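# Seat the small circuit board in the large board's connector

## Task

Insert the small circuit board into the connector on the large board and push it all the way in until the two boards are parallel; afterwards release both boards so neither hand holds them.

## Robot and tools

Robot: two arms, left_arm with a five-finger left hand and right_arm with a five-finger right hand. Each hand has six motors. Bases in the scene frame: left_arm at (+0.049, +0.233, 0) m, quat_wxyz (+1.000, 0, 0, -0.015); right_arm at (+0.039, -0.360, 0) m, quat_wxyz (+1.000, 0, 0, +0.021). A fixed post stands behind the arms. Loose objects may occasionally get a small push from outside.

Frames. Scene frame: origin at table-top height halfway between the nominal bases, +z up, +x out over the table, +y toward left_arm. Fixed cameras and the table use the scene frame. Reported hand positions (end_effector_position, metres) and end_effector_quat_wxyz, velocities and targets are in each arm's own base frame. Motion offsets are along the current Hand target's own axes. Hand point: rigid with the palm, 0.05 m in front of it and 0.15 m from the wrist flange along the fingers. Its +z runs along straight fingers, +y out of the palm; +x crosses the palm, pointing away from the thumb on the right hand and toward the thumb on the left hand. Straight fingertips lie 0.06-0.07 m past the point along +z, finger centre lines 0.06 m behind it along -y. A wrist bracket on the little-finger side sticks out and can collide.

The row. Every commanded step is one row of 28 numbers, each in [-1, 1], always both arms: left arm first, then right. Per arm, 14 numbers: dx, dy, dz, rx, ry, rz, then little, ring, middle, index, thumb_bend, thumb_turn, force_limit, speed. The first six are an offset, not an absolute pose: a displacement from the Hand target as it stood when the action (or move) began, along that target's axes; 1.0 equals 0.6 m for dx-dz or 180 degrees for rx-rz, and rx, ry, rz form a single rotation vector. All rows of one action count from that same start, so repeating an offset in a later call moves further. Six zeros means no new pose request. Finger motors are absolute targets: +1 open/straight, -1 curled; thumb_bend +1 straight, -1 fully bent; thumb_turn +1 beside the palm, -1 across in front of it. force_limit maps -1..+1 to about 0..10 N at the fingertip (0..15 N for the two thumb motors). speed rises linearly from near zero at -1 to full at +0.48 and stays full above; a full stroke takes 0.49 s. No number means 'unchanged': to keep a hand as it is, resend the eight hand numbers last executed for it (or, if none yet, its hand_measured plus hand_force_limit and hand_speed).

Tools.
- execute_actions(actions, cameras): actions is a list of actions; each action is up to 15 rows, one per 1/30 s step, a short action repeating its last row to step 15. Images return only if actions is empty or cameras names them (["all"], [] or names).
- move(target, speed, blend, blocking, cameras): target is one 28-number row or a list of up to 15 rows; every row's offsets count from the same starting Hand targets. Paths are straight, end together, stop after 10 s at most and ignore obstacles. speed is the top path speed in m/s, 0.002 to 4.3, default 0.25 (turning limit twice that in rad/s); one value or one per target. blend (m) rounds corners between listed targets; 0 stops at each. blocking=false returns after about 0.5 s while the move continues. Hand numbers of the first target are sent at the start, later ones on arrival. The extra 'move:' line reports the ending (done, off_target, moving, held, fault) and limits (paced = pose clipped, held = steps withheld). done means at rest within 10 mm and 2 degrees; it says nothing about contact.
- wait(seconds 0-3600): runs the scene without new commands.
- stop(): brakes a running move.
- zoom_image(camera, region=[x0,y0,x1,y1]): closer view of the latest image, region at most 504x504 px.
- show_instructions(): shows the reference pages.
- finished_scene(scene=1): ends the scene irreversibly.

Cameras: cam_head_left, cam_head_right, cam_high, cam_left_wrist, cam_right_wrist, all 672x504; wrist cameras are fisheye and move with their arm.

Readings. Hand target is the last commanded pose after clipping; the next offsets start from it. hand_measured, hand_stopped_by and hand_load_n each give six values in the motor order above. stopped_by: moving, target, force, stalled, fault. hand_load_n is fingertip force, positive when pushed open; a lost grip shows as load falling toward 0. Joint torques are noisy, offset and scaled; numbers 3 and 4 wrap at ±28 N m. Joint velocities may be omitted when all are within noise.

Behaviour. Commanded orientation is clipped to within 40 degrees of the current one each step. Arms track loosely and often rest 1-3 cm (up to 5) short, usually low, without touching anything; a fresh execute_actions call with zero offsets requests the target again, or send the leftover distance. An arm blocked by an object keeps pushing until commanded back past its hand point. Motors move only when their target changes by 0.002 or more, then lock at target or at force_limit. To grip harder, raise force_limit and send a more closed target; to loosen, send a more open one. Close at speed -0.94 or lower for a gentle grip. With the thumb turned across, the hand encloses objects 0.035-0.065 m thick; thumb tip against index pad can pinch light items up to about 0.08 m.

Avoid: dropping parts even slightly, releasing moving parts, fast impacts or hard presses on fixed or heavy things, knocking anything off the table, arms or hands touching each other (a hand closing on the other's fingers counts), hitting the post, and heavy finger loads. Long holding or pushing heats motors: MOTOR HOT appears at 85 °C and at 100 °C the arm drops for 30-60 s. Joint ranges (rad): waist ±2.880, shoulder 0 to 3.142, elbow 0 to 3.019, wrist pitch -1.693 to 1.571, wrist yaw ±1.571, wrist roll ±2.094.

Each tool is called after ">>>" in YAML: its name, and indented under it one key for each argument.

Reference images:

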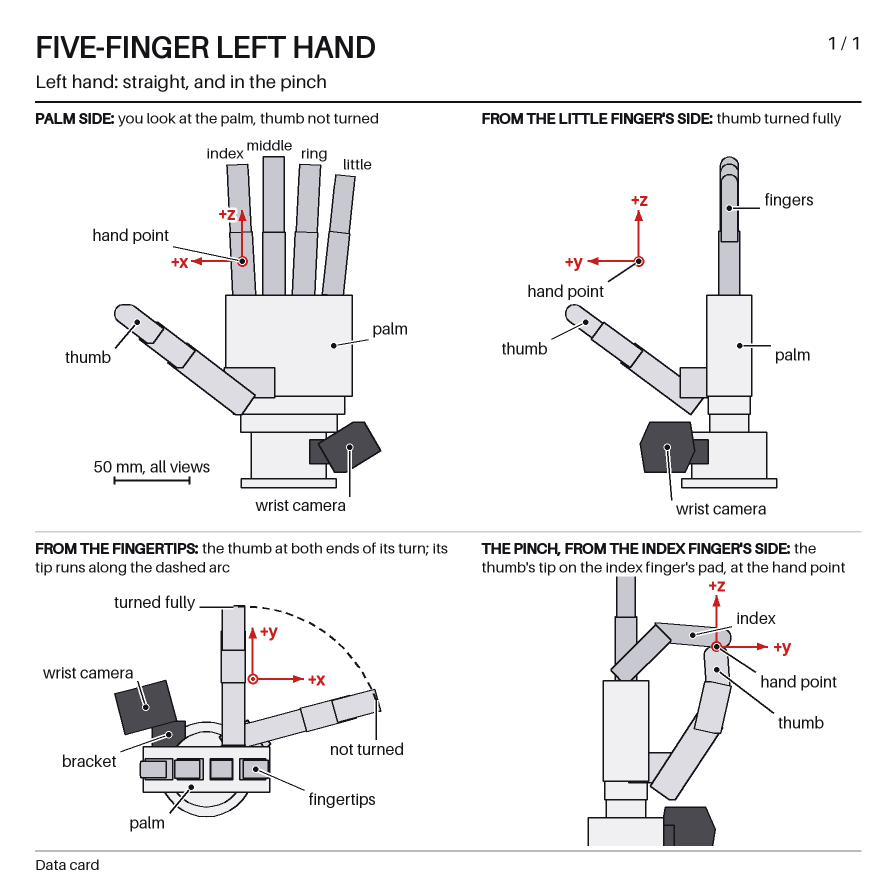

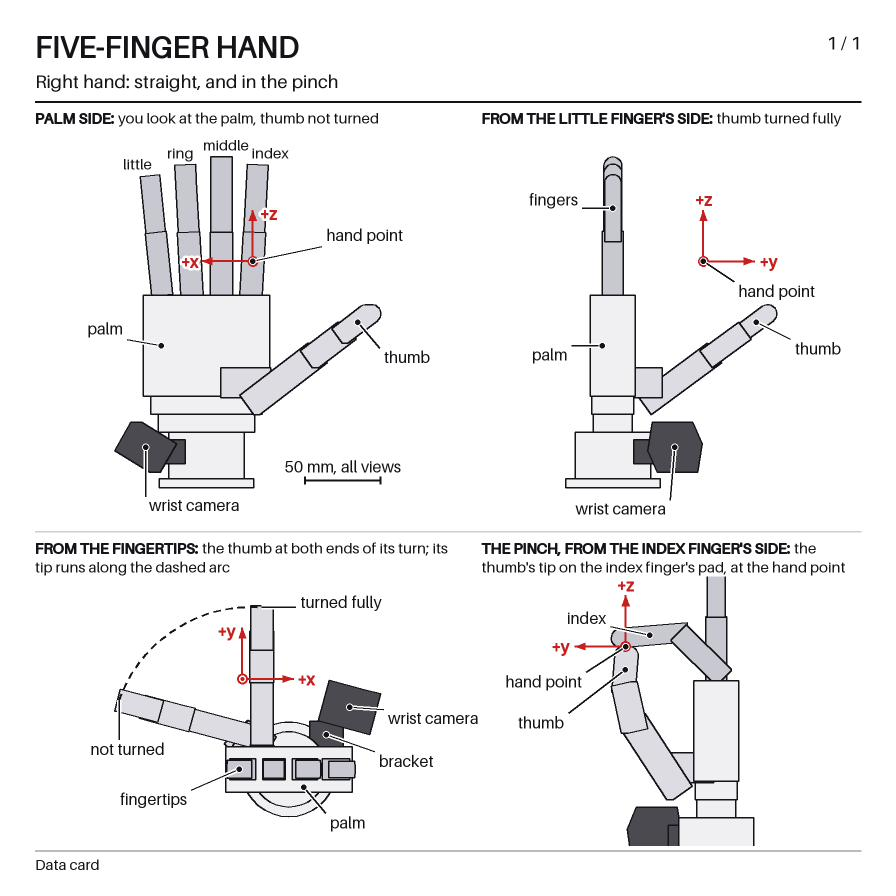

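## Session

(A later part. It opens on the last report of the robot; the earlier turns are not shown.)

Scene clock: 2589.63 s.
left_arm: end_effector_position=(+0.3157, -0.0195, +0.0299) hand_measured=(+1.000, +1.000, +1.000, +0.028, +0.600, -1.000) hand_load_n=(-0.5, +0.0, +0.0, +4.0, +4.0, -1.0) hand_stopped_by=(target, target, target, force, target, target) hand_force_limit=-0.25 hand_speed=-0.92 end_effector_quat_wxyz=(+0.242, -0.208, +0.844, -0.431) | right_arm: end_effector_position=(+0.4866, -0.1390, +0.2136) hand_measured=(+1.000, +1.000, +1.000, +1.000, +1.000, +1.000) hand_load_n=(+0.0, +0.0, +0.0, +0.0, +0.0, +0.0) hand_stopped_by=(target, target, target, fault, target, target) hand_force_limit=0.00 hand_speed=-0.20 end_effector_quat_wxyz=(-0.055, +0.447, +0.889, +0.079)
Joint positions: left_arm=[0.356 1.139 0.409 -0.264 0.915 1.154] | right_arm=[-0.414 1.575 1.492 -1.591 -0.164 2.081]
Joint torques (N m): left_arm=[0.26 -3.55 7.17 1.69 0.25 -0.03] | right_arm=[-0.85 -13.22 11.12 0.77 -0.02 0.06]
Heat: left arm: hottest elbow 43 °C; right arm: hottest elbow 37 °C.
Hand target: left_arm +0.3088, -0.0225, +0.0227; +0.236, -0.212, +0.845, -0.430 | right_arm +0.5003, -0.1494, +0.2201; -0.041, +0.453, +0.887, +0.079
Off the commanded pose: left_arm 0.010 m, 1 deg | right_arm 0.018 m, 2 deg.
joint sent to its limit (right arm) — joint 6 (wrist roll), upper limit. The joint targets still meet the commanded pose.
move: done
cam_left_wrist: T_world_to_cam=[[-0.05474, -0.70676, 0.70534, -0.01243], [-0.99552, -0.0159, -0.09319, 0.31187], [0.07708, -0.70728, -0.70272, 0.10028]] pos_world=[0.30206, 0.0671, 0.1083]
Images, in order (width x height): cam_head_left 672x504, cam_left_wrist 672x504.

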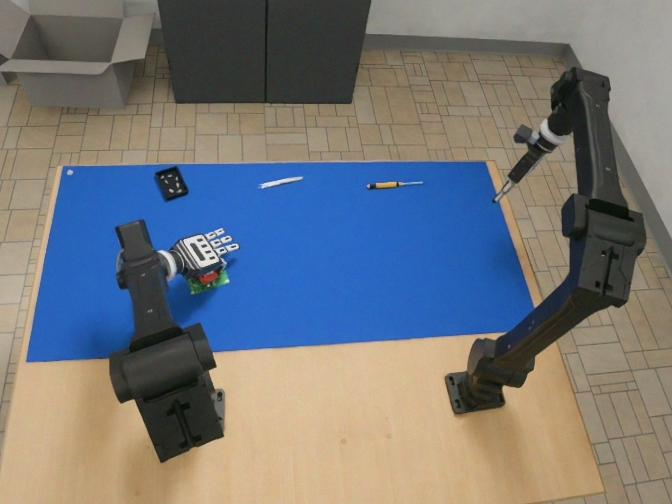

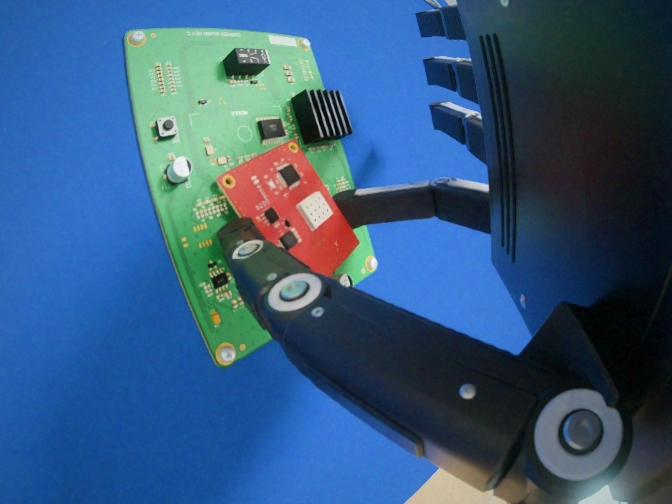

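>>> move:
  target: [-0.0239,-0.0394,-0.0206,0.0079,-0.0178,0.0251,1,1,1,-0.08,0.6,-1,-0.25,-0.92,0,0,0,0,0,0,1,1,1,1,1,1,0,-0.2]
  speed: 0.2
  blocking: false
  cameras: ["cam_left_wrist"]

>>> wait:
  seconds: 1
  cameras: ["cam_left_wrist","cam_head_left"]

>>> zoom_image:
  camera: "cam_left_wrist"
  region: [170, 90, 370, 290]

Scene clock: 2609.80 s.
left_arm: end_effector_position=(+0.3216, -0.0166, +0.0535) hand_measured=(+1.000, +1.000, +1.000, +0.028, +0.600, -1.000) hand_load_n=(+0.0, +0.0, +0.0, +3.5, +3.5, -1.0) hand_stopped_by=(target, target, target, force, target, target) hand_force_limit=-0.25 hand_speed=-0.92 end_effector_quat_wxyz=(+0.282, -0.187, +0.840, -0.424) | right_arm: end_effector_position=(+0.4866, -0.1390, +0.2136) hand_measured=(+1.000, +1.000, +1.000, +1.000, +1.000, +1.000) hand_load_n=(+0.0, +0.0, +0.0, +0.0, +0.0, +0.0) hand_stopped_by=(target, target, target, fault, target, target) hand_force_limit=0.00 hand_speed=-0.20 end_effector_quat_wxyz=(-0.055, +0.447, +0.889, +0.079)
Joint positions: left_arm=[0.356 1.043 0.404 -0.264 0.91 1.154] | right_arm=[-0.414 1.575 1.492 -1.591 -0.164 2.081]
Joint velocities: left_arm=[-0.005 -0.171 0.002 -0.002 0.037 0.037] | right_arm=[within noise]
Joint torques (N m): left_arm=[0.38 -2.37 8.55 1.44 0.43 0.01] | right_arm=[-0.85 -13.1 11.19 0.77 -0.01 0.04]
Heat: left arm: hottest elbow 41 °C; right arm: hottest elbow 37 °C.
Hand target: left_arm +0.3168, -0.0196, +0.0518; +0.279, -0.188, +0.841, -0.424 | right_arm +0.5003, -0.1494, +0.2201; -0.041, +0.453, +0.887, +0.079
Off the commanded pose: left_arm 0.006 m, 0 deg | right_arm 0.018 m, 2 deg.
joint sent to its limit (right arm) — joint 6 (wrist roll), upper limit.
move: running
cam_left_wrist: T_world_to_cam=[[-0.11111, -0.73108, 0.67319, -0.00727], [-0.98409, -0.01357, -0.17716, 0.3209], [0.13865, -0.68216, -0.71794, 0.09985]] pos_world=[0.30115, 0.06715, 0.13343]

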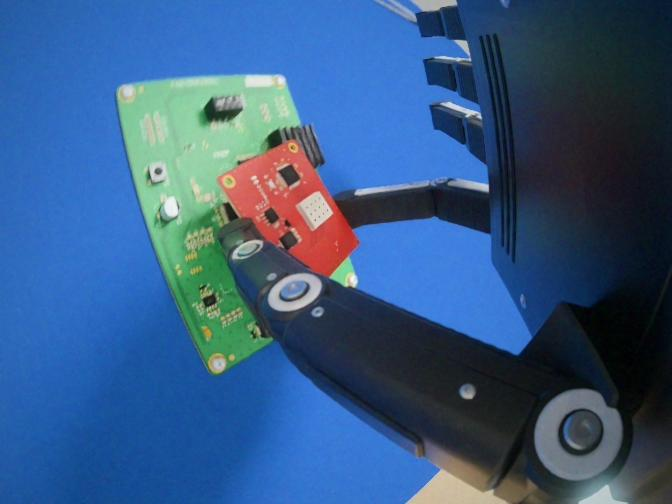

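Scene clock: 2610.03 s.
left_arm: end_effector_position=(+0.3221, -0.0163, +0.0554) hand_measured=(+1.000, +1.000, +1.000, +0.028, +0.600, -1.000) hand_load_n=(+0.0, +0.0, +0.0, +4.0, +4.0, -1.0) hand_stopped_by=(target, target, target, force, target, target) hand_force_limit=-0.25 hand_speed=-0.92 end_effector_quat_wxyz=(+0.285, -0.185, +0.840, -0.424) | right_arm: end_effector_position=(+0.4866, -0.1390, +0.2136) hand_measured=(+1.000, +1.000, +1.000, +1.000, +1.000, +1.000) hand_load_n=(+0.0, +0.0, +0.0, +0.0, +0.0, +0.0) hand_stopped_by=(target, target, target, fault, target, target) hand_force_limit=0.00 hand_speed=-0.20 end_effector_quat_wxyz=(-0.055, +0.447, +0.889, +0.079)
Joint positions: left_arm=[0.356 1.036 0.404 -0.264 0.91 1.154] | right_arm=[-0.414 1.575 1.492 -1.591 -0.164 2.081]
Joint torques (N m): left_arm=[0.09 -3.49 8.66 1.48 0.44 0] | right_arm=[-1.03 -13.27 11.15 0.76 -0.01 0.06]
Heat: left arm: hottest elbow 41 °C; right arm: hottest elbow 37 °C.
Hand target: left_arm +0.3168, -0.0195, +0.0518; +0.279, -0.188, +0.841, -0.424 | right_arm +0.5003, -0.1494, +0.2201; -0.041, +0.453, +0.887, +0.079
Off the commanded pose: left_arm 0.007 m, 1 deg | right_arm 0.018 m, 2 deg.
joint sent to its limit (right arm) — joint 6 (wrist roll), upper limit. The joint targets still meet the commanded pose.
earlier move: done
wait: 0.23 of 1 s (the move ended)
cam_left_wrist: T_world_to_cam=[[-0.11519, -0.73289, 0.67052, -0.00691], [-0.98295, -0.01329, -0.18339, 0.32173], [0.14331, -0.68022, -0.71886, 0.09988]] pos_world=[0.30114, 0.06715, 0.13543]
Images, in order (width x height): cam_head_left 672x504, cam_left_wrist 672x504.

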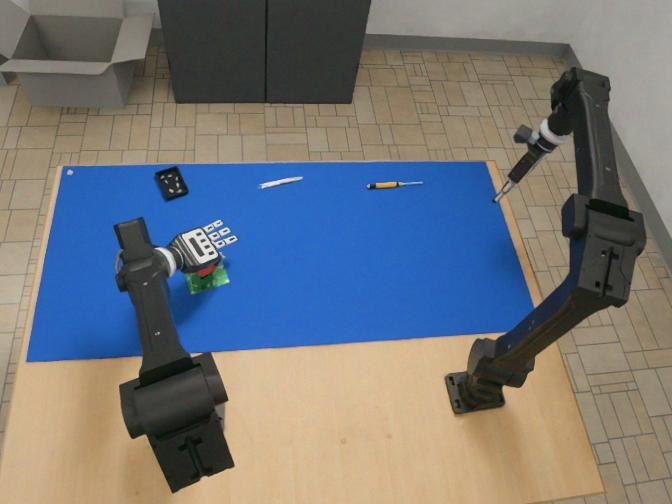

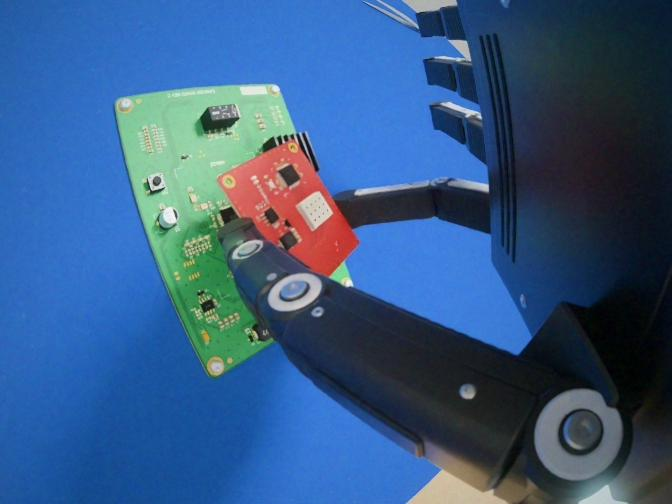

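Scaled by 2.520 from the camera's image (finer frame: 960x720).

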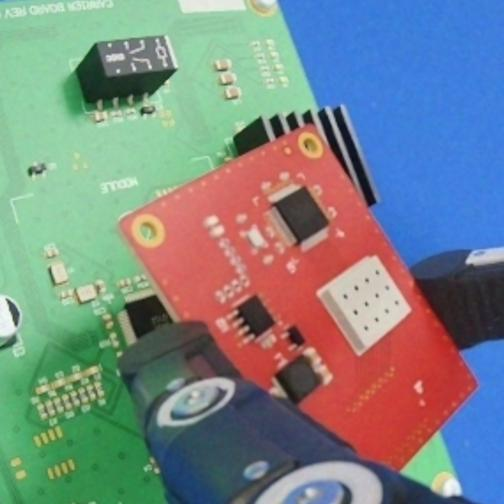

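>>> execute_actions:
  actions: []
  cameras: ["cam_right_wrist","cam_high"]

Scene clock: 2630.43 s.
left_arm: end_effector_position=(+0.3221, -0.0163, +0.0554) hand_measured=(+1.000, +1.000, +1.000, +0.028, +0.600, -1.000) hand_load_n=(+0.0, +0.0, +0.0, +3.5, +4.0, -1.0) hand_stopped_by=(target, target, target, force, target, target) hand_force_limit=-0.25 hand_speed=-0.92 end_effector_quat_wxyz=(+0.285, -0.185, +0.840, -0.424) | right_arm: end_effector_position=(+0.4866, -0.1390, +0.2136) hand_measured=(+1.000, +1.000, +1.000, +1.000, +1.000, +1.000) hand_load_n=(+0.0, +0.0, +0.0, +0.0, +0.0, +0.0) hand_stopped_by=(target, target, target, fault, target, target) hand_force_limit=0.00 hand_speed=-0.20 end_effector_quat_wxyz=(-0.055, +0.447, +0.889, +0.079)
Joint positions: left_arm=[0.356 1.036 0.404 -0.264 0.91 1.154] | right_arm=[-0.414 1.575 1.492 -1.591 -0.164 2.081]
Joint velocities: within noise
Joint torques (N m): left_arm=[-0.32 -3.49 8.58 1.31 0.4 -0.03] | right_arm=[-1.14 -13.04 11.18 0.75 -0.02 0.06]
Heat: left arm: hottest elbow 41 °C; right arm: hottest elbow 37 °C.
Hand target: left_arm +0.3168, -0.0195, +0.0518; +0.279, -0.188, +0.841, -0.424 | right_arm +0.5003, -0.1494, +0.2201; -0.041, +0.453, +0.887, +0.079
Off the commanded pose: left_arm 0.007 m, 1 deg | right_arm 0.018 m, 2 deg.
camera_calibration:
cam_right_wrist: T_world_to_cam=[[0.661, 0.74165, 0.11417, -0.23959], [0.67726, -0.65515, 0.3348, -0.48926], [0.3231, -0.14398, -0.93535, 0.13458]] pos_world=[0.44624, -0.12347, 0.31704]
Images, in order (width x height): cam_high 672x504, cam_right_wrist 672x504.

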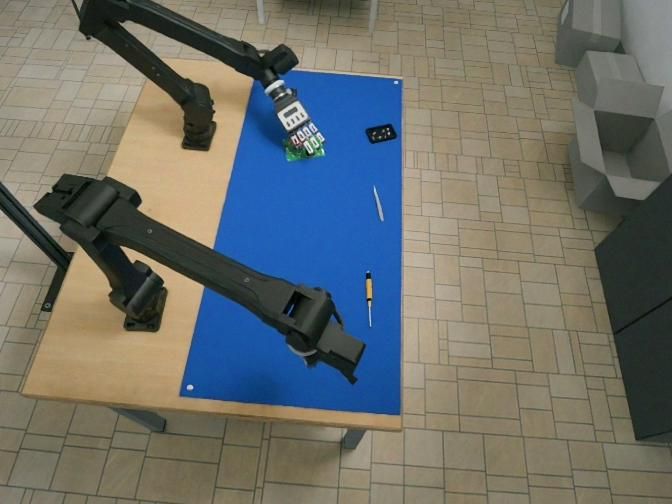

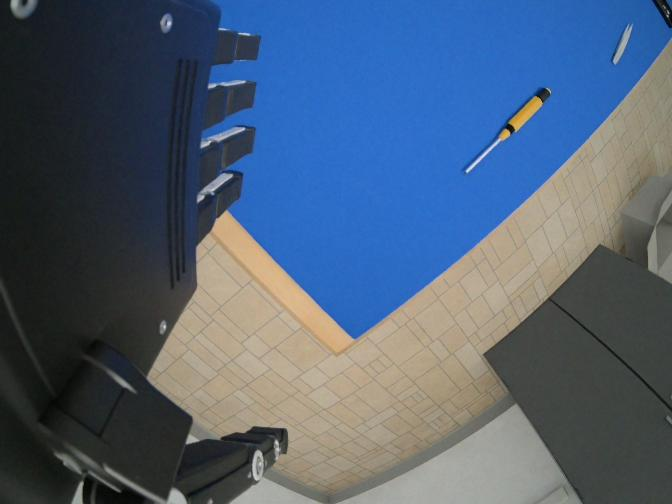

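>>> move:
  target: [-0.0527,-0.0788,-0.0677,0.0099,0.0729,0.0083,1,1,1,-0.08,0.6,-1,-0.25,-0.92,0,0,0,0,0,0,1,1,1,1,1,1,0,-0.2]
  speed: 0.12
  cameras: ["cam_left_wrist","cam_head_left"]

>>> zoom_image:
  camera: "cam_left_wrist"
  region: [170, 90, 370, 290]

Scene clock: 2687.67 s.
left_arm: end_effector_position=(+0.3017, -0.0139, +0.1046) hand_measured=(+1.000, +1.000, +1.000, +0.028, +0.600, -1.000) hand_load_n=(+0.0, +0.0, +0.0, +3.5, +3.5, -1.0) hand_stopped_by=(target, target, target, force, target, target) hand_force_limit=-0.25 hand_speed=-0.92 end_effector_quat_wxyz=(+0.174, -0.132, +0.863, -0.456) | right_arm: end_effector_position=(+0.4866, -0.1390, +0.2136) hand_measured=(+1.000, +1.000, +1.000, +1.000, +1.000, +1.000) hand_load_n=(+0.0, +0.0, +0.0, +0.0, -0.5, +0.0) hand_stopped_by=(target, target, target, fault, target, target) hand_force_limit=0.00 hand_speed=-0.20 end_effector_quat_wxyz=(-0.055, +0.447, +0.889, +0.079)
Joint positions: left_arm=[0.409 1.121 0.671 -0.95 1.01 1.581] | right_arm=[-0.414 1.575 1.492 -1.591 -0.164 2.081]
Joint torques (N m): left_arm=[0.32 -3.72 14.82 0.23 0.7 0.14] | right_arm=[-1.26 -12.92 11.18 0.66 -0.02 0.07]
Heat: left arm: hottest elbow 41 °C; right arm: hottest elbow 37 °C.
Hand target: left_arm +0.3195, -0.0042, +0.1199; +0.189, -0.123, +0.863, -0.452 | right_arm +0.5003, -0.1494, +0.2201; -0.041, +0.453, +0.887, +0.079
Off the commanded pose: left_arm 0.025 m, 2 deg | right_arm 0.018 m, 2 deg.
joint sent to its limit (right arm) — joint 6 (wrist roll), upper limit. The joint targets still meet the commanded pose.
move: off_target (left_arm)
cam_left_wrist: T_world_to_cam=[[-0.16308, -0.67115, 0.72316, -0.0307], [-0.98091, 0.18895, -0.04585, 0.29848], [-0.10587, -0.71684, -0.68915, 0.21139]] pos_world=[0.31016, 0.07453, 0.18157]
Images, in order (width x height): cam_head_left 672x504, cam_left_wrist 672x504.

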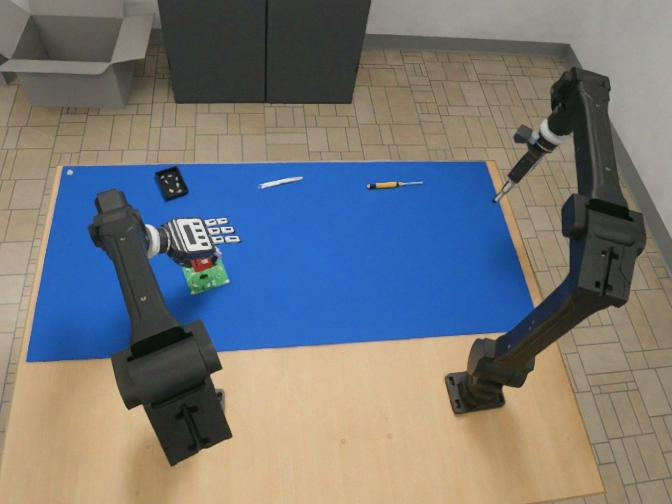

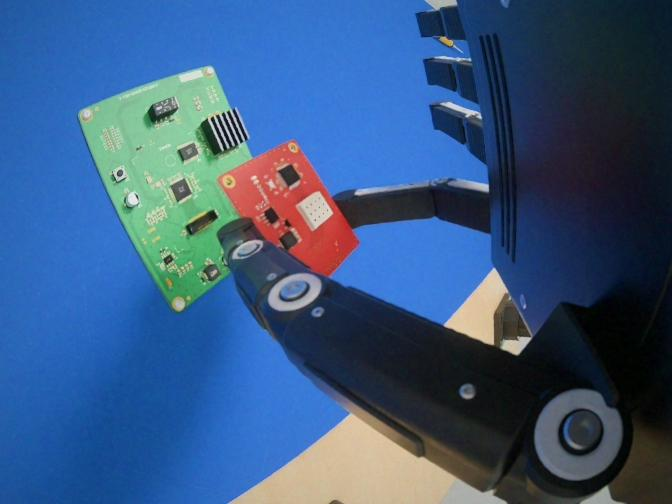

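Scaled by 2.520 from the camera's image (finer frame: 960x720).

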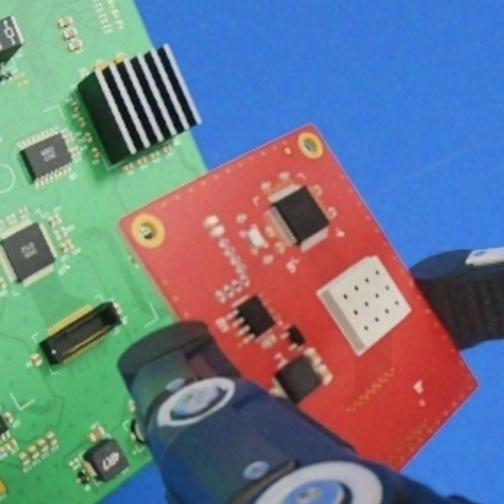

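>>> move:
  target: [0.0354,0.1355,0.0851,0,0,0,1,1,1,-0.08,0.6,-1,-0.25,-0.92,0,0,0,0,0,0,1,1,1,1,1,1,0,-0.2]
  speed: 0.06
  cameras: ["cam_left_wrist","cam_head_left","cam_head_right"]

>>> zoom_image:
  camera: "cam_left_wrist"
  region: [170, 90, 370, 290]

>>> zoom_image:
  camera: "cam_head_left"
  region: [165, 235, 255, 305]

>>> zoom_image:
  camera: "cam_head_right"
  region: [175, 235, 265, 305]

Scene clock: 2708.43 s.
left_arm: end_effector_position=(+0.3236, -0.0049, +0.0320) hand_measured=(+1.000, +1.000, +1.000, +0.028, +0.602, -1.000) hand_load_n=(+0.0, +0.0, +0.0, +4.0, +4.5, +0.0) hand_stopped_by=(target, target, target, force, target, target) hand_force_limit=-0.25 hand_speed=-0.92 end_effector_quat_wxyz=(+0.193, -0.120, +0.862, -0.453) | right_arm: end_effector_position=(+0.4866, -0.1390, +0.2136) hand_measured=(+1.000, +1.000, +1.000, +1.000, +1.000, +1.000) hand_load_n=(+0.0, +0.0, +0.0, +0.0, +0.0, +0.0) hand_stopped_by=(target, target, target, fault, target, target) hand_force_limit=0.00 hand_speed=-0.20 end_effector_quat_wxyz=(-0.055, +0.447, +0.889, +0.079)
Joint positions: left_arm=[0.41 1.31 0.586 -0.635 1.016 1.587] | right_arm=[-0.414 1.575 1.492 -1.591 -0.164 2.081]
Joint torques (N m): left_arm=[0.03 -4.25 7.04 1.37 0.53 0.1] | right_arm=[-1.14 -13.16 11.15 0.77 -0.01 0.05]
Heat: left arm: hottest elbow 41 °C; right arm: hottest elbow 37 °C.
Hand target: left_arm +0.3194, -0.0044, +0.0216; +0.189, -0.123, +0.863, -0.452 | right_arm +0.5003, -0.1494, +0.2201; -0.041, +0.453, +0.887, +0.079
Off the commanded pose: left_arm 0.011 m, 1 deg | right_arm 0.018 m, 2 deg.
joint sent to its limit (right arm) — joint 6 (wrist roll), upper limit. The joint targets still meet the commanded pose.
move: off_target (left_arm)
cam_left_wrist: T_world_to_cam=[[-0.19685, -0.6802, 0.7061, 0.04292], [-0.97739, 0.19282, -0.08674, 0.31514], [-0.07715, -0.70721, -0.70278, 0.16131]] pos_world=[0.32891, 0.08251, 0.1104]
Images, in order (width x height): cam_head_left 672x504, cam_head_right 672x504, cam_left_wrist 672x504.

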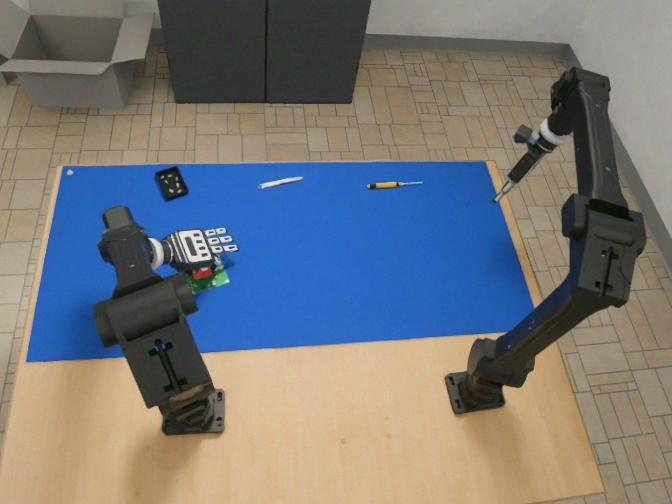

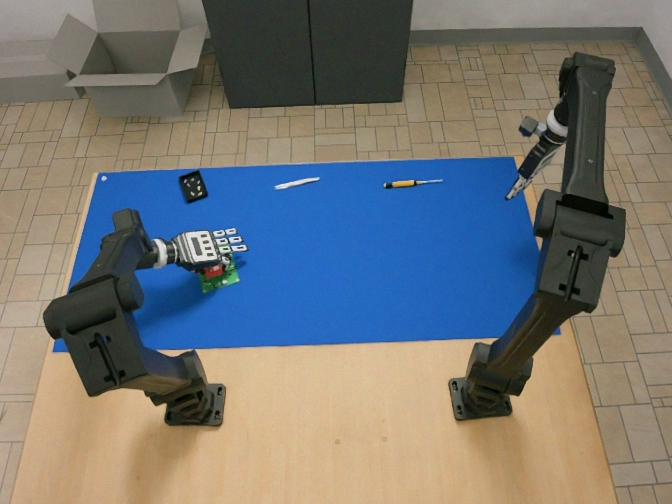

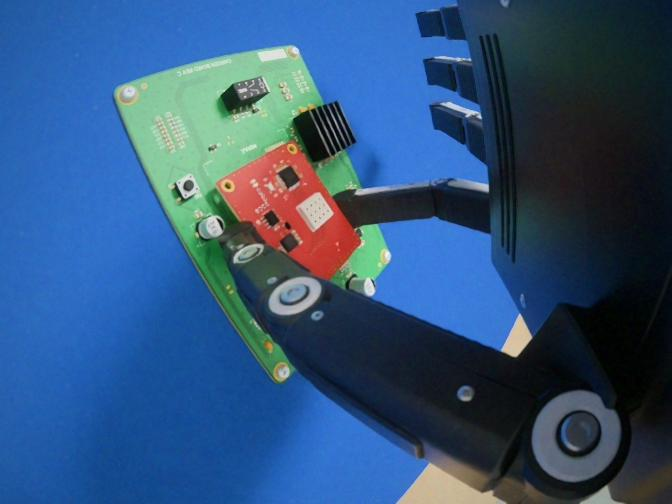

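Scaled by 2.520 from the camera's image (finer frame: 960x720).

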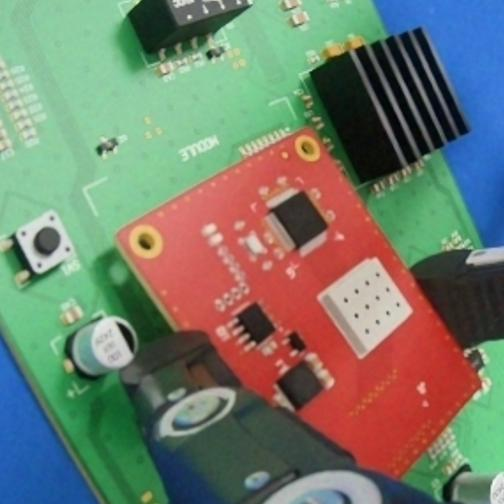

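Scaled by 5.600 from the camera's image (finer frame: 960x720).

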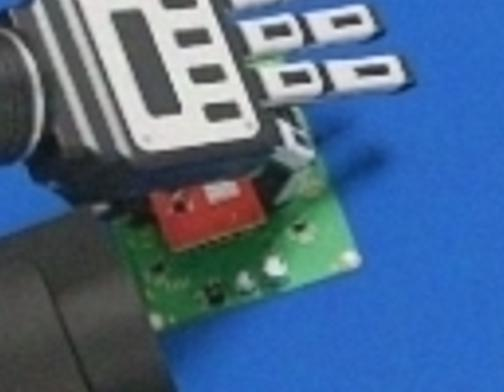

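Scaled by 5.600 from the camera's image (finer frame: 960x720).

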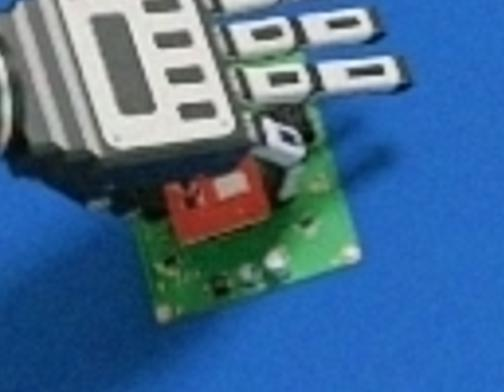

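>>> zoom_image:
  camera: "cam_left_wrist"
  region: [195, 105, 315, 225]

>>> zoom_image:
  camera: "cam_head_left"
  region: [180, 255, 235, 300]

Scaled by 4.200 from the camera's image (finer frame: 960x720).

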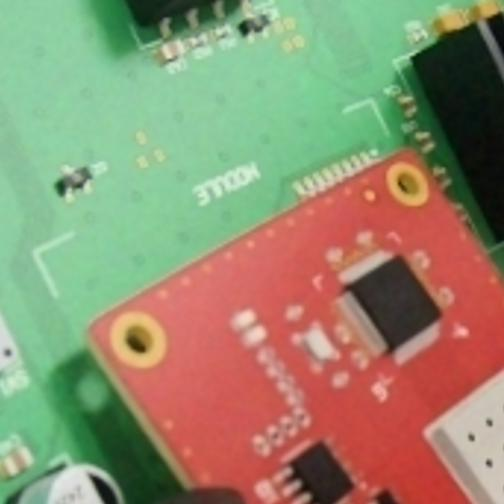

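Scaled by 9.164 from the camera's image (finer frame: 960x720).

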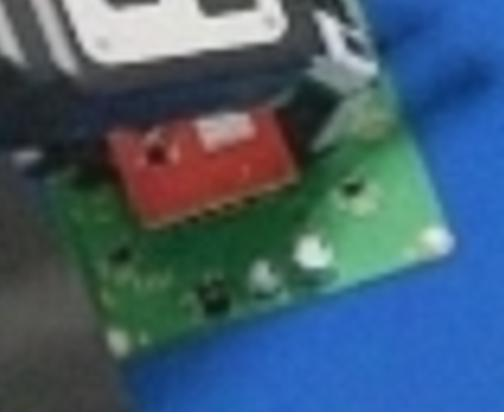

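>>> move:
  target:
    - [-0.0253,-0.0378,-0.0238,-0.0002,-0.0169,0.0269,1,1,1,-0.08,0.6,-1,-0.25,-0.92,0,0,0,0,0,0,1,1,1,1,1,1,0,-0.2]
    - [-0.0388,-0.1332,-0.0873,0.0028,0.0106,0.0066,1,1,1,-0.08,0.6,-1,-0.25,-0.92,0,0,0,0,0,0,1,1,1,1,1,1,0,-0.2]
    - [-0.0033,0.0032,-0.0017,0.0028,0.0106,0.0066,1,1,1,-0.08,0.6,-1,-0.25,-0.92,0,0,0,0,0,0,1,1,1,1,1,1,0,-0.2]
  speed: [0.2,0.12,0.06]
  cameras: ["cam_left_wrist","cam_head_left","cam_head_right"]

>>> zoom_image:
  camera: "cam_left_wrist"
  region: [195, 105, 315, 225]

>>> zoom_image:
  camera: "cam_head_left"
  region: [180, 255, 235, 300]

Scene clock: 2799.70 s.
left_arm: end_effector_position=(+0.3248, -0.0021, +0.0334) hand_measured=(+1.000, +1.000, +1.000, +0.028, +0.602, -1.000) hand_load_n=(+0.0, +0.0, +0.0, +4.5, +4.0, +0.0) hand_stopped_by=(target, target, target, force, target, target) hand_force_limit=-0.25 hand_speed=-0.92 end_effector_quat_wxyz=(+0.184, -0.103, +0.864, -0.457) | right_arm: end_effector_position=(+0.4866, -0.1390, +0.2136) hand_measured=(+1.000, +1.000, +1.000, +1.000, +1.000, +1.000) hand_load_n=(+0.0, +0.0, +0.0, +0.0, +0.0, +0.0) hand_stopped_by=(target, target, target, fault, target, target) hand_force_limit=0.00 hand_speed=-0.20 end_effector_quat_wxyz=(-0.055, +0.447, +0.889, +0.079)
Joint positions: left_arm=[0.418 1.34 0.621 -0.714 1.026 1.673] | right_arm=[-0.414 1.575 1.492 -1.591 -0.164 2.081]
Joint torques (N m): left_arm=[0.32 -4.66 6.65 1.58 0.45 0.08] | right_arm=[-1.03 -13.22 11.18 0.76 -0.01 0.05]
Heat: left arm: hottest elbow 38 °C; right arm: hottest elbow 37 °C.
Hand target: left_arm +0.3208, -0.0017, +0.0210; +0.180, -0.106, +0.865, -0.456 | right_arm +0.5003, -0.1494, +0.2201; -0.041, +0.453, +0.887, +0.079
Off the commanded pose: left_arm 0.013 m, 1 deg | right_arm 0.018 m, 2 deg.
joint sent to its limit (right arm) — joint 6 (wrist roll), upper limit. The joint targets still meet the commanded pose.
move: off_target (left_arm)
cam_left_wrist: T_world_to_cam=[[-0.22298, -0.67117, 0.70698, 0.05249], [-0.96928, 0.22985, -0.08751, 0.31334], [-0.10376, -0.70477, -0.7018, 0.17296]] pos_world=[0.33337, 0.08511, 0.1117]
Images, in order (width x height): cam_head_left 672x504, cam_head_right 672x504, cam_left_wrist 672x504.

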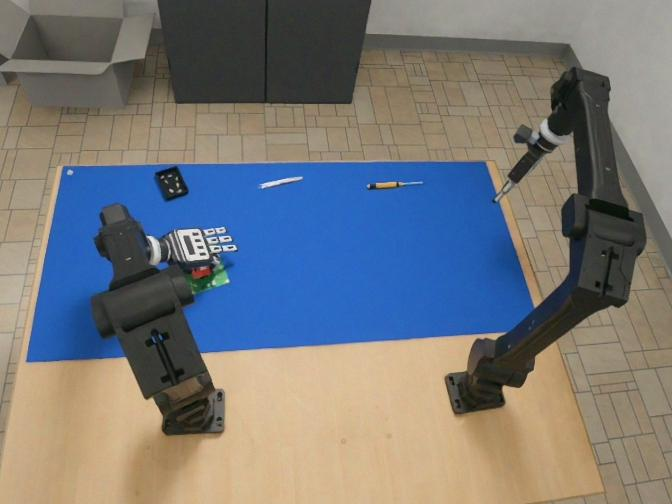

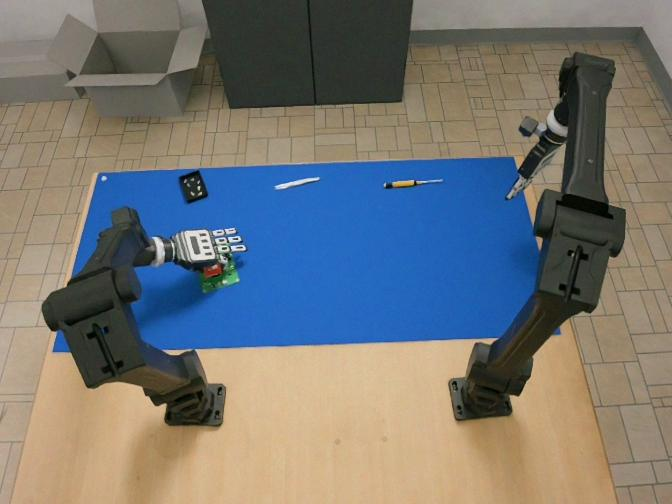

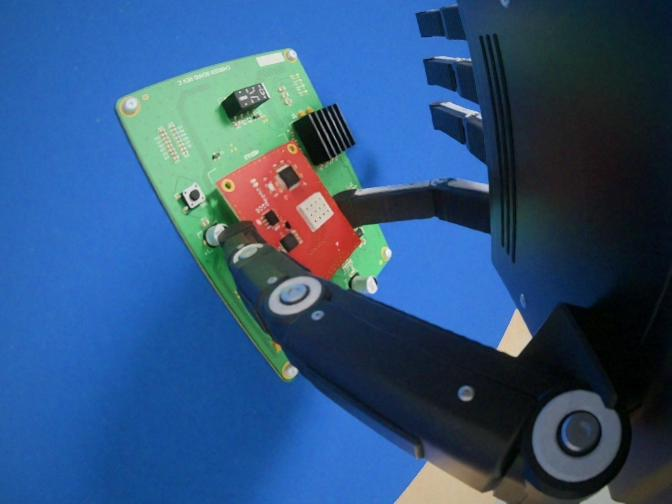

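Scaled by 4.200 from the camera's image (finer frame: 960x720).

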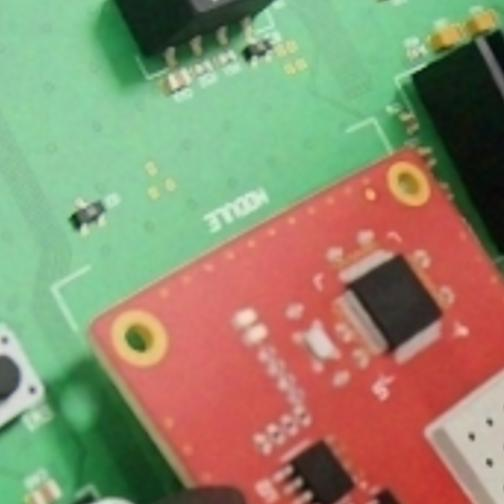

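Scaled by 9.164 from the camera's image (finer frame: 960x720).

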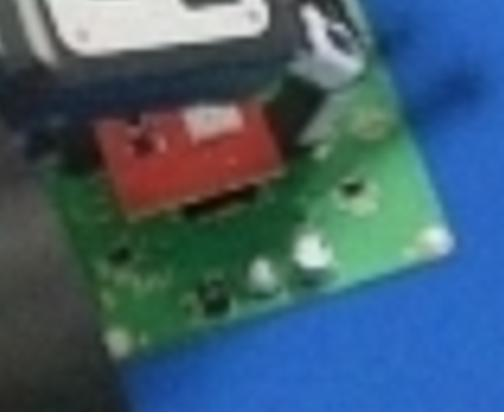

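>>> move:
  target: [0,0,0,0,0,0,1,1,1,0.4,0.6,-1,-0.3,-0.85,0,0,0,0,0,0,1,1,1,1,1,1,0,-0.2]
  speed: 0.03
  cameras: ["cam_left_wrist","cam_head_left"]

>>> zoom_image:
  camera: "cam_left_wrist"
  region: [195, 105, 315, 225]

>>> zoom_image:
  camera: "cam_head_left"
  region: [180, 255, 235, 300]

Scene clock: 2825.83 s.
left_arm: end_effector_position=(+0.3255, -0.0014, +0.0334) hand_measured=(+1.000, +1.000, +1.000, +0.400, +0.600, -1.000) hand_load_n=(+0.0, -0.5, +0.0, +0.0, +0.0, +0.5) hand_stopped_by=(target, target, target, target, target, target) hand_force_limit=-0.30 hand_speed=-0.85 end_effector_quat_wxyz=(+0.186, -0.103, +0.864, -0.457) | right_arm: end_effector_position=(+0.4866, -0.1390, +0.2136) hand_measured=(+1.000, +1.000, +1.000, +1.000, +1.000, +1.000) hand_load_n=(+0.0, +0.0, +0.0, +0.0, -0.5, +0.0) hand_stopped_by=(target, target, target, fault, target, target) hand_force_limit=0.00 hand_speed=-0.20 end_effector_quat_wxyz=(-0.055, +0.447, +0.889, +0.079)
Joint positions: left_arm=[0.419 1.34 0.621 -0.71 1.026 1.673] | right_arm=[-0.414 1.575 1.492 -1.591 -0.164 2.081]
Joint torques (N m): left_arm=[0.15 -5.19 6.65 1.42 0.48 0.09] | right_arm=[-1.2 -13.1 11.15 0.75 -0.02 0.06]
Heat: left arm: hottest elbow 37 °C; right arm: hottest elbow 37 °C.
Hand target: left_arm +0.3207, -0.0017, +0.0210; +0.180, -0.106, +0.865, -0.456 | right_arm +0.5003, -0.1494, +0.2201; -0.041, +0.453, +0.887, +0.079
Off the commanded pose: left_arm 0.013 m, 1 deg | right_arm 0.018 m, 2 deg.
joint sent to its limit (right arm) — joint 6 (wrist roll), upper limit. The joint targets still meet the commanded pose.
move: done
cam_left_wrist: T_world_to_cam=[[-0.22447, -0.67236, 0.70537, 0.05362], [-0.96926, 0.22888, -0.09029, 0.31399], [-0.10074, -0.70395, -0.70307, 0.17263]] pos_world=[0.33376, 0.08571, 0.1119]
Images, in order (width x height): cam_head_left 672x504, cam_left_wrist 672x504.

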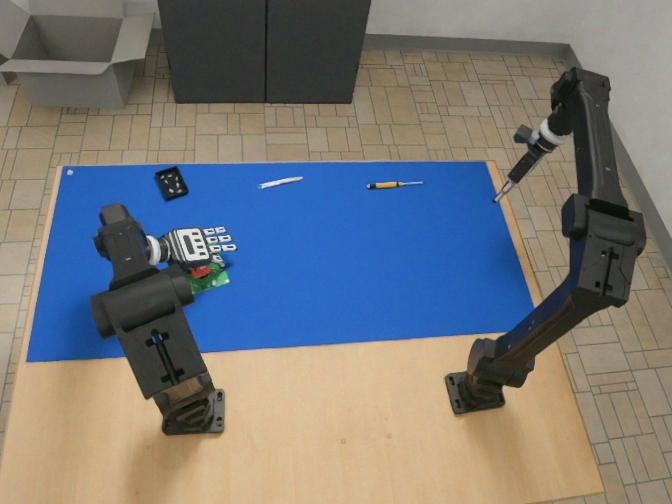

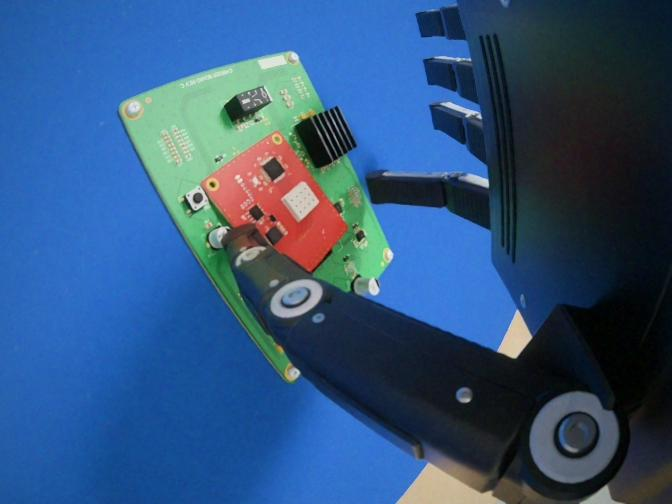

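Scaled by 4.200 from the camera's image (finer frame: 960x720).

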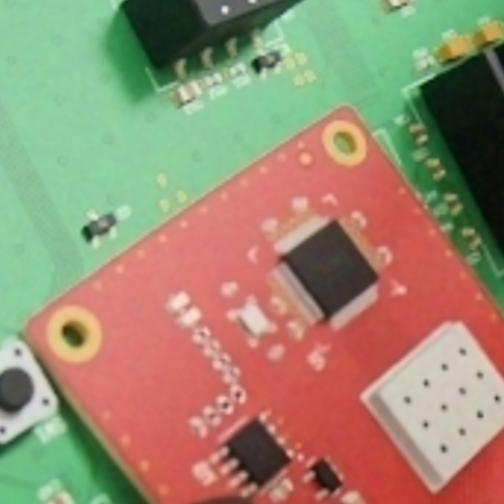

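Scaled by 9.164 from the camera's image (finer frame: 960x720).

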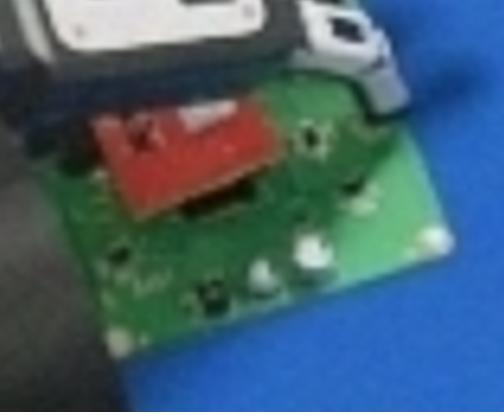

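>>> move:
  target: [-0.0017,0.0152,-0.0233,0,0,0,1,1,1,0.4,0.6,-1,-0.3,-0.85,0,0,0,0,0,0,1,1,1,1,1,1,0,-0.2]
  speed: 0.05
  cameras: ["cam_left_wrist","cam_head_left"]

>>> zoom_image:
  camera: "cam_left_wrist"
  region: [190, 110, 390, 310]

Scene clock: 2840.20 s.
left_arm: end_effector_position=(+0.3163, +0.0114, +0.0260) hand_measured=(+1.000, +1.000, +1.000, +0.400, +0.600, -1.000) hand_load_n=(+0.0, +0.0, +0.0, +0.0, -1.5, +0.0) hand_stopped_by=(target, target, target, target, target, target) hand_force_limit=-0.30 hand_speed=-0.85 end_effector_quat_wxyz=(+0.186, -0.105, +0.863, -0.457) | right_arm: end_effector_position=(+0.4866, -0.1390, +0.2136) hand_measured=(+1.000, +1.000, +1.000, +1.000, +1.000, +1.000) hand_load_n=(+0.0, +0.0, +0.0, +0.0, +0.0, +0.0) hand_stopped_by=(target, target, target, fault, target, target) hand_force_limit=0.00 hand_speed=-0.20 end_effector_quat_wxyz=(-0.055, +0.447, +0.889, +0.079)
Joint positions: left_arm=[0.472 1.366 0.621 -0.769 1.031 1.769] | right_arm=[-0.414 1.575 1.492 -1.591 -0.164 2.081]
Joint torques (N m): left_arm=[0.32 -6.01 8.53 0.46 0.45 0.17] | right_arm=[-1.14 -13.04 11.22 0.79 -0.01 0.06]
Heat: left arm: hottest elbow 37 °C; right arm: hottest elbow 37 °C.
Hand target: left_arm +0.3158, +0.0143, +0.0209; +0.180, -0.106, +0.865, -0.456 | right_arm +0.5003, -0.1494, +0.2201; -0.041, +0.453, +0.887, +0.079
Off the commanded pose: left_arm 0.006 m, 1 deg | right_arm 0.018 m, 2 deg.
joint sent to its limit (right arm) — joint 6 (wrist roll), upper limit. The joint targets still meet the commanded pose.
move: done
cam_left_wrist: T_world_to_cam=[[-0.22129, -0.67189, 0.70682, 0.06447], [-0.97007, 0.22597, -0.0889, 0.30171], [-0.09999, -0.70534, -0.70178, 0.17519]] pos_world=[0.32446, 0.09871, 0.1042]
Images, in order (width x height): cam_head_left 672x504, cam_left_wrist 672x504.

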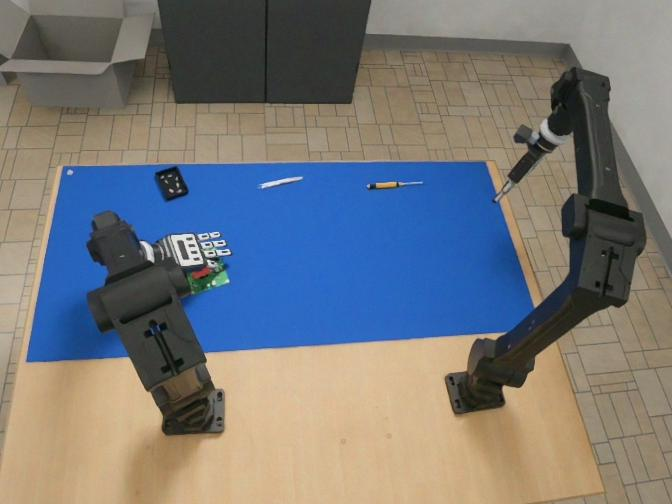

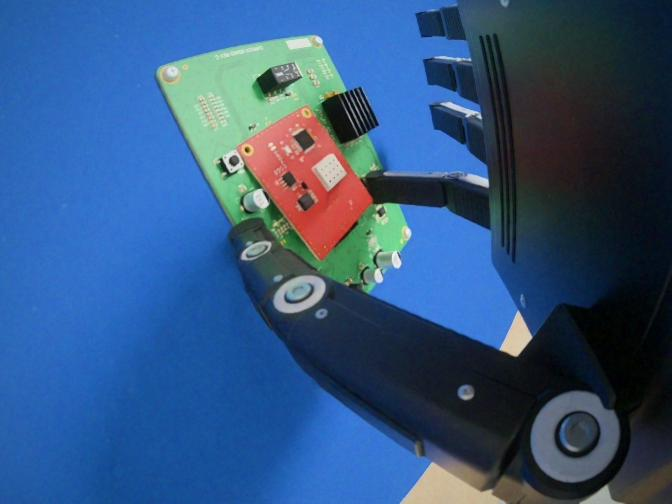

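Scaled by 2.520 from the camera's image (finer frame: 960x720).

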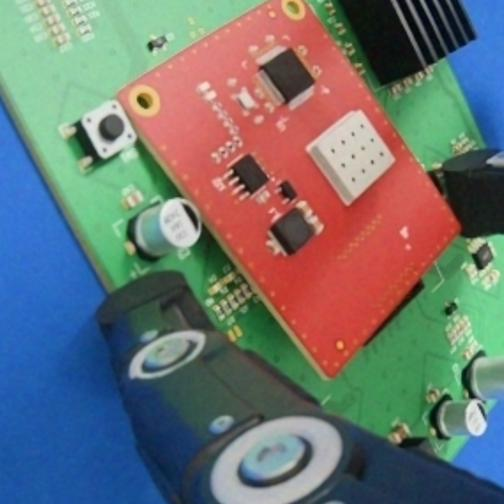

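>>> move:
  target:
    - [-0.0333,-0.1028,-0.0792,0,0,0,1,1,1,1,0.6,-1,-0.3,0.0,0,0,0,0,0,0,1,1,1,1,1,1,0,-0.2]
    - [-0.1365,-0.1745,-0.1108,-0.3185,-0.2286,0.0129,1,1,1,1,1,1,-0.3,0.4,0,0,0,0,0,0,1,1,1,1,1,1,0,-0.2]
  speed: [0.2,0.3]
  cameras: ["cam_left_wrist"]

>>> zoom_image:
  camera: "cam_left_wrist"
  region: [330, 190, 530, 390]

Scene clock: 2854.87 s.
left_arm: end_effector_position=(+0.3447, +0.0410, +0.1385) hand_measured=(+1.000, +1.000, +1.000, +1.000, +1.000, +1.000) hand_load_n=(+0.0, +0.0, +0.0, +0.0, +0.0, +0.0) hand_stopped_by=(target, target, target, target, target, target) hand_force_limit=-0.30 hand_speed=0.40 end_effector_quat_wxyz=(+0.379, -0.303, +0.870, +0.086) | right_arm: end_effector_position=(+0.4866, -0.1390, +0.2136) hand_measured=(+1.000, +1.000, +1.000, +1.000, +1.000, +1.000) hand_load_n=(+0.0, +0.0, +0.0, +0.0, +0.0, +0.0) hand_stopped_by=(target, target, target, fault, target, target) hand_force_limit=0.00 hand_speed=-0.20 end_effector_quat_wxyz=(-0.055, +0.447, +0.889, +0.079)
Joint positions: left_arm=[-0.233 1.026 0.682 -0.601 -0.535 0.845] | right_arm=[-0.414 1.575 1.492 -1.591 -0.164 2.081]
Joint torques (N m): left_arm=[0.21 -3.25 16.27 1.5 -0.38 -0.09] | right_arm=[-1.08 -13.22 11.19 0.75 -0.01 0.05]
Heat: left arm: hottest elbow 37 °C; right arm: hottest elbow 37 °C.
Hand target: left_arm +0.3654, +0.0338, +0.1597; +0.398, -0.308, +0.861, +0.073 | right_arm +0.5003, -0.1494, +0.2201; -0.041, +0.453, +0.887, +0.079
Off the commanded pose: left_arm 0.030 m, 3 deg | right_arm 0.018 m, 2 deg.
joint sent to its limit (right arm) — joint 6 (wrist roll), upper limit. The joint targets still meet the commanded pose.
move: off_target (left_arm); target 2's new numbers were sent with left_arm's hand 0.030 m and 3 deg from that target
cam_left_wrist: T_world_to_cam=[[0.45122, -0.8787, -0.15583, -0.09276], [-0.88106, -0.41087, -0.23434, 0.34813], [0.14189, 0.24304, -0.95958, 0.19129]] pos_world=[0.32144, 0.01504, 0.25069]

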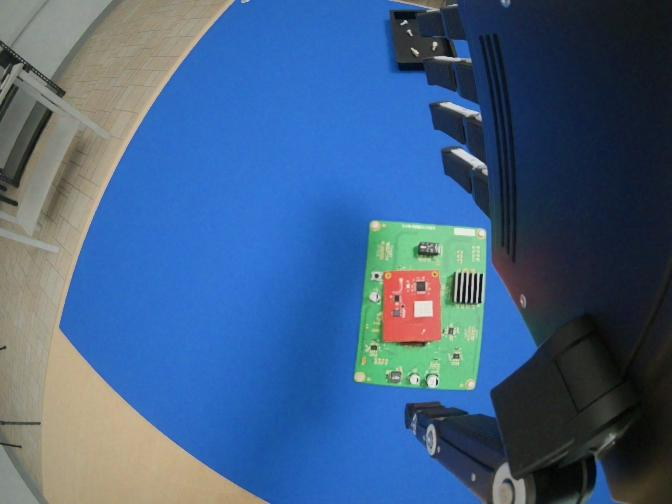

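Scaled by 2.520 from the camera's image (finer frame: 960x720).

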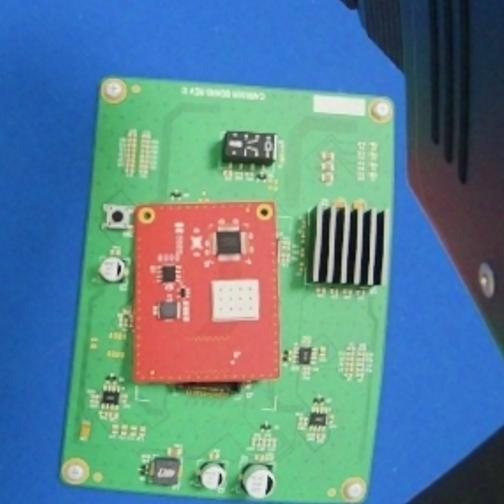

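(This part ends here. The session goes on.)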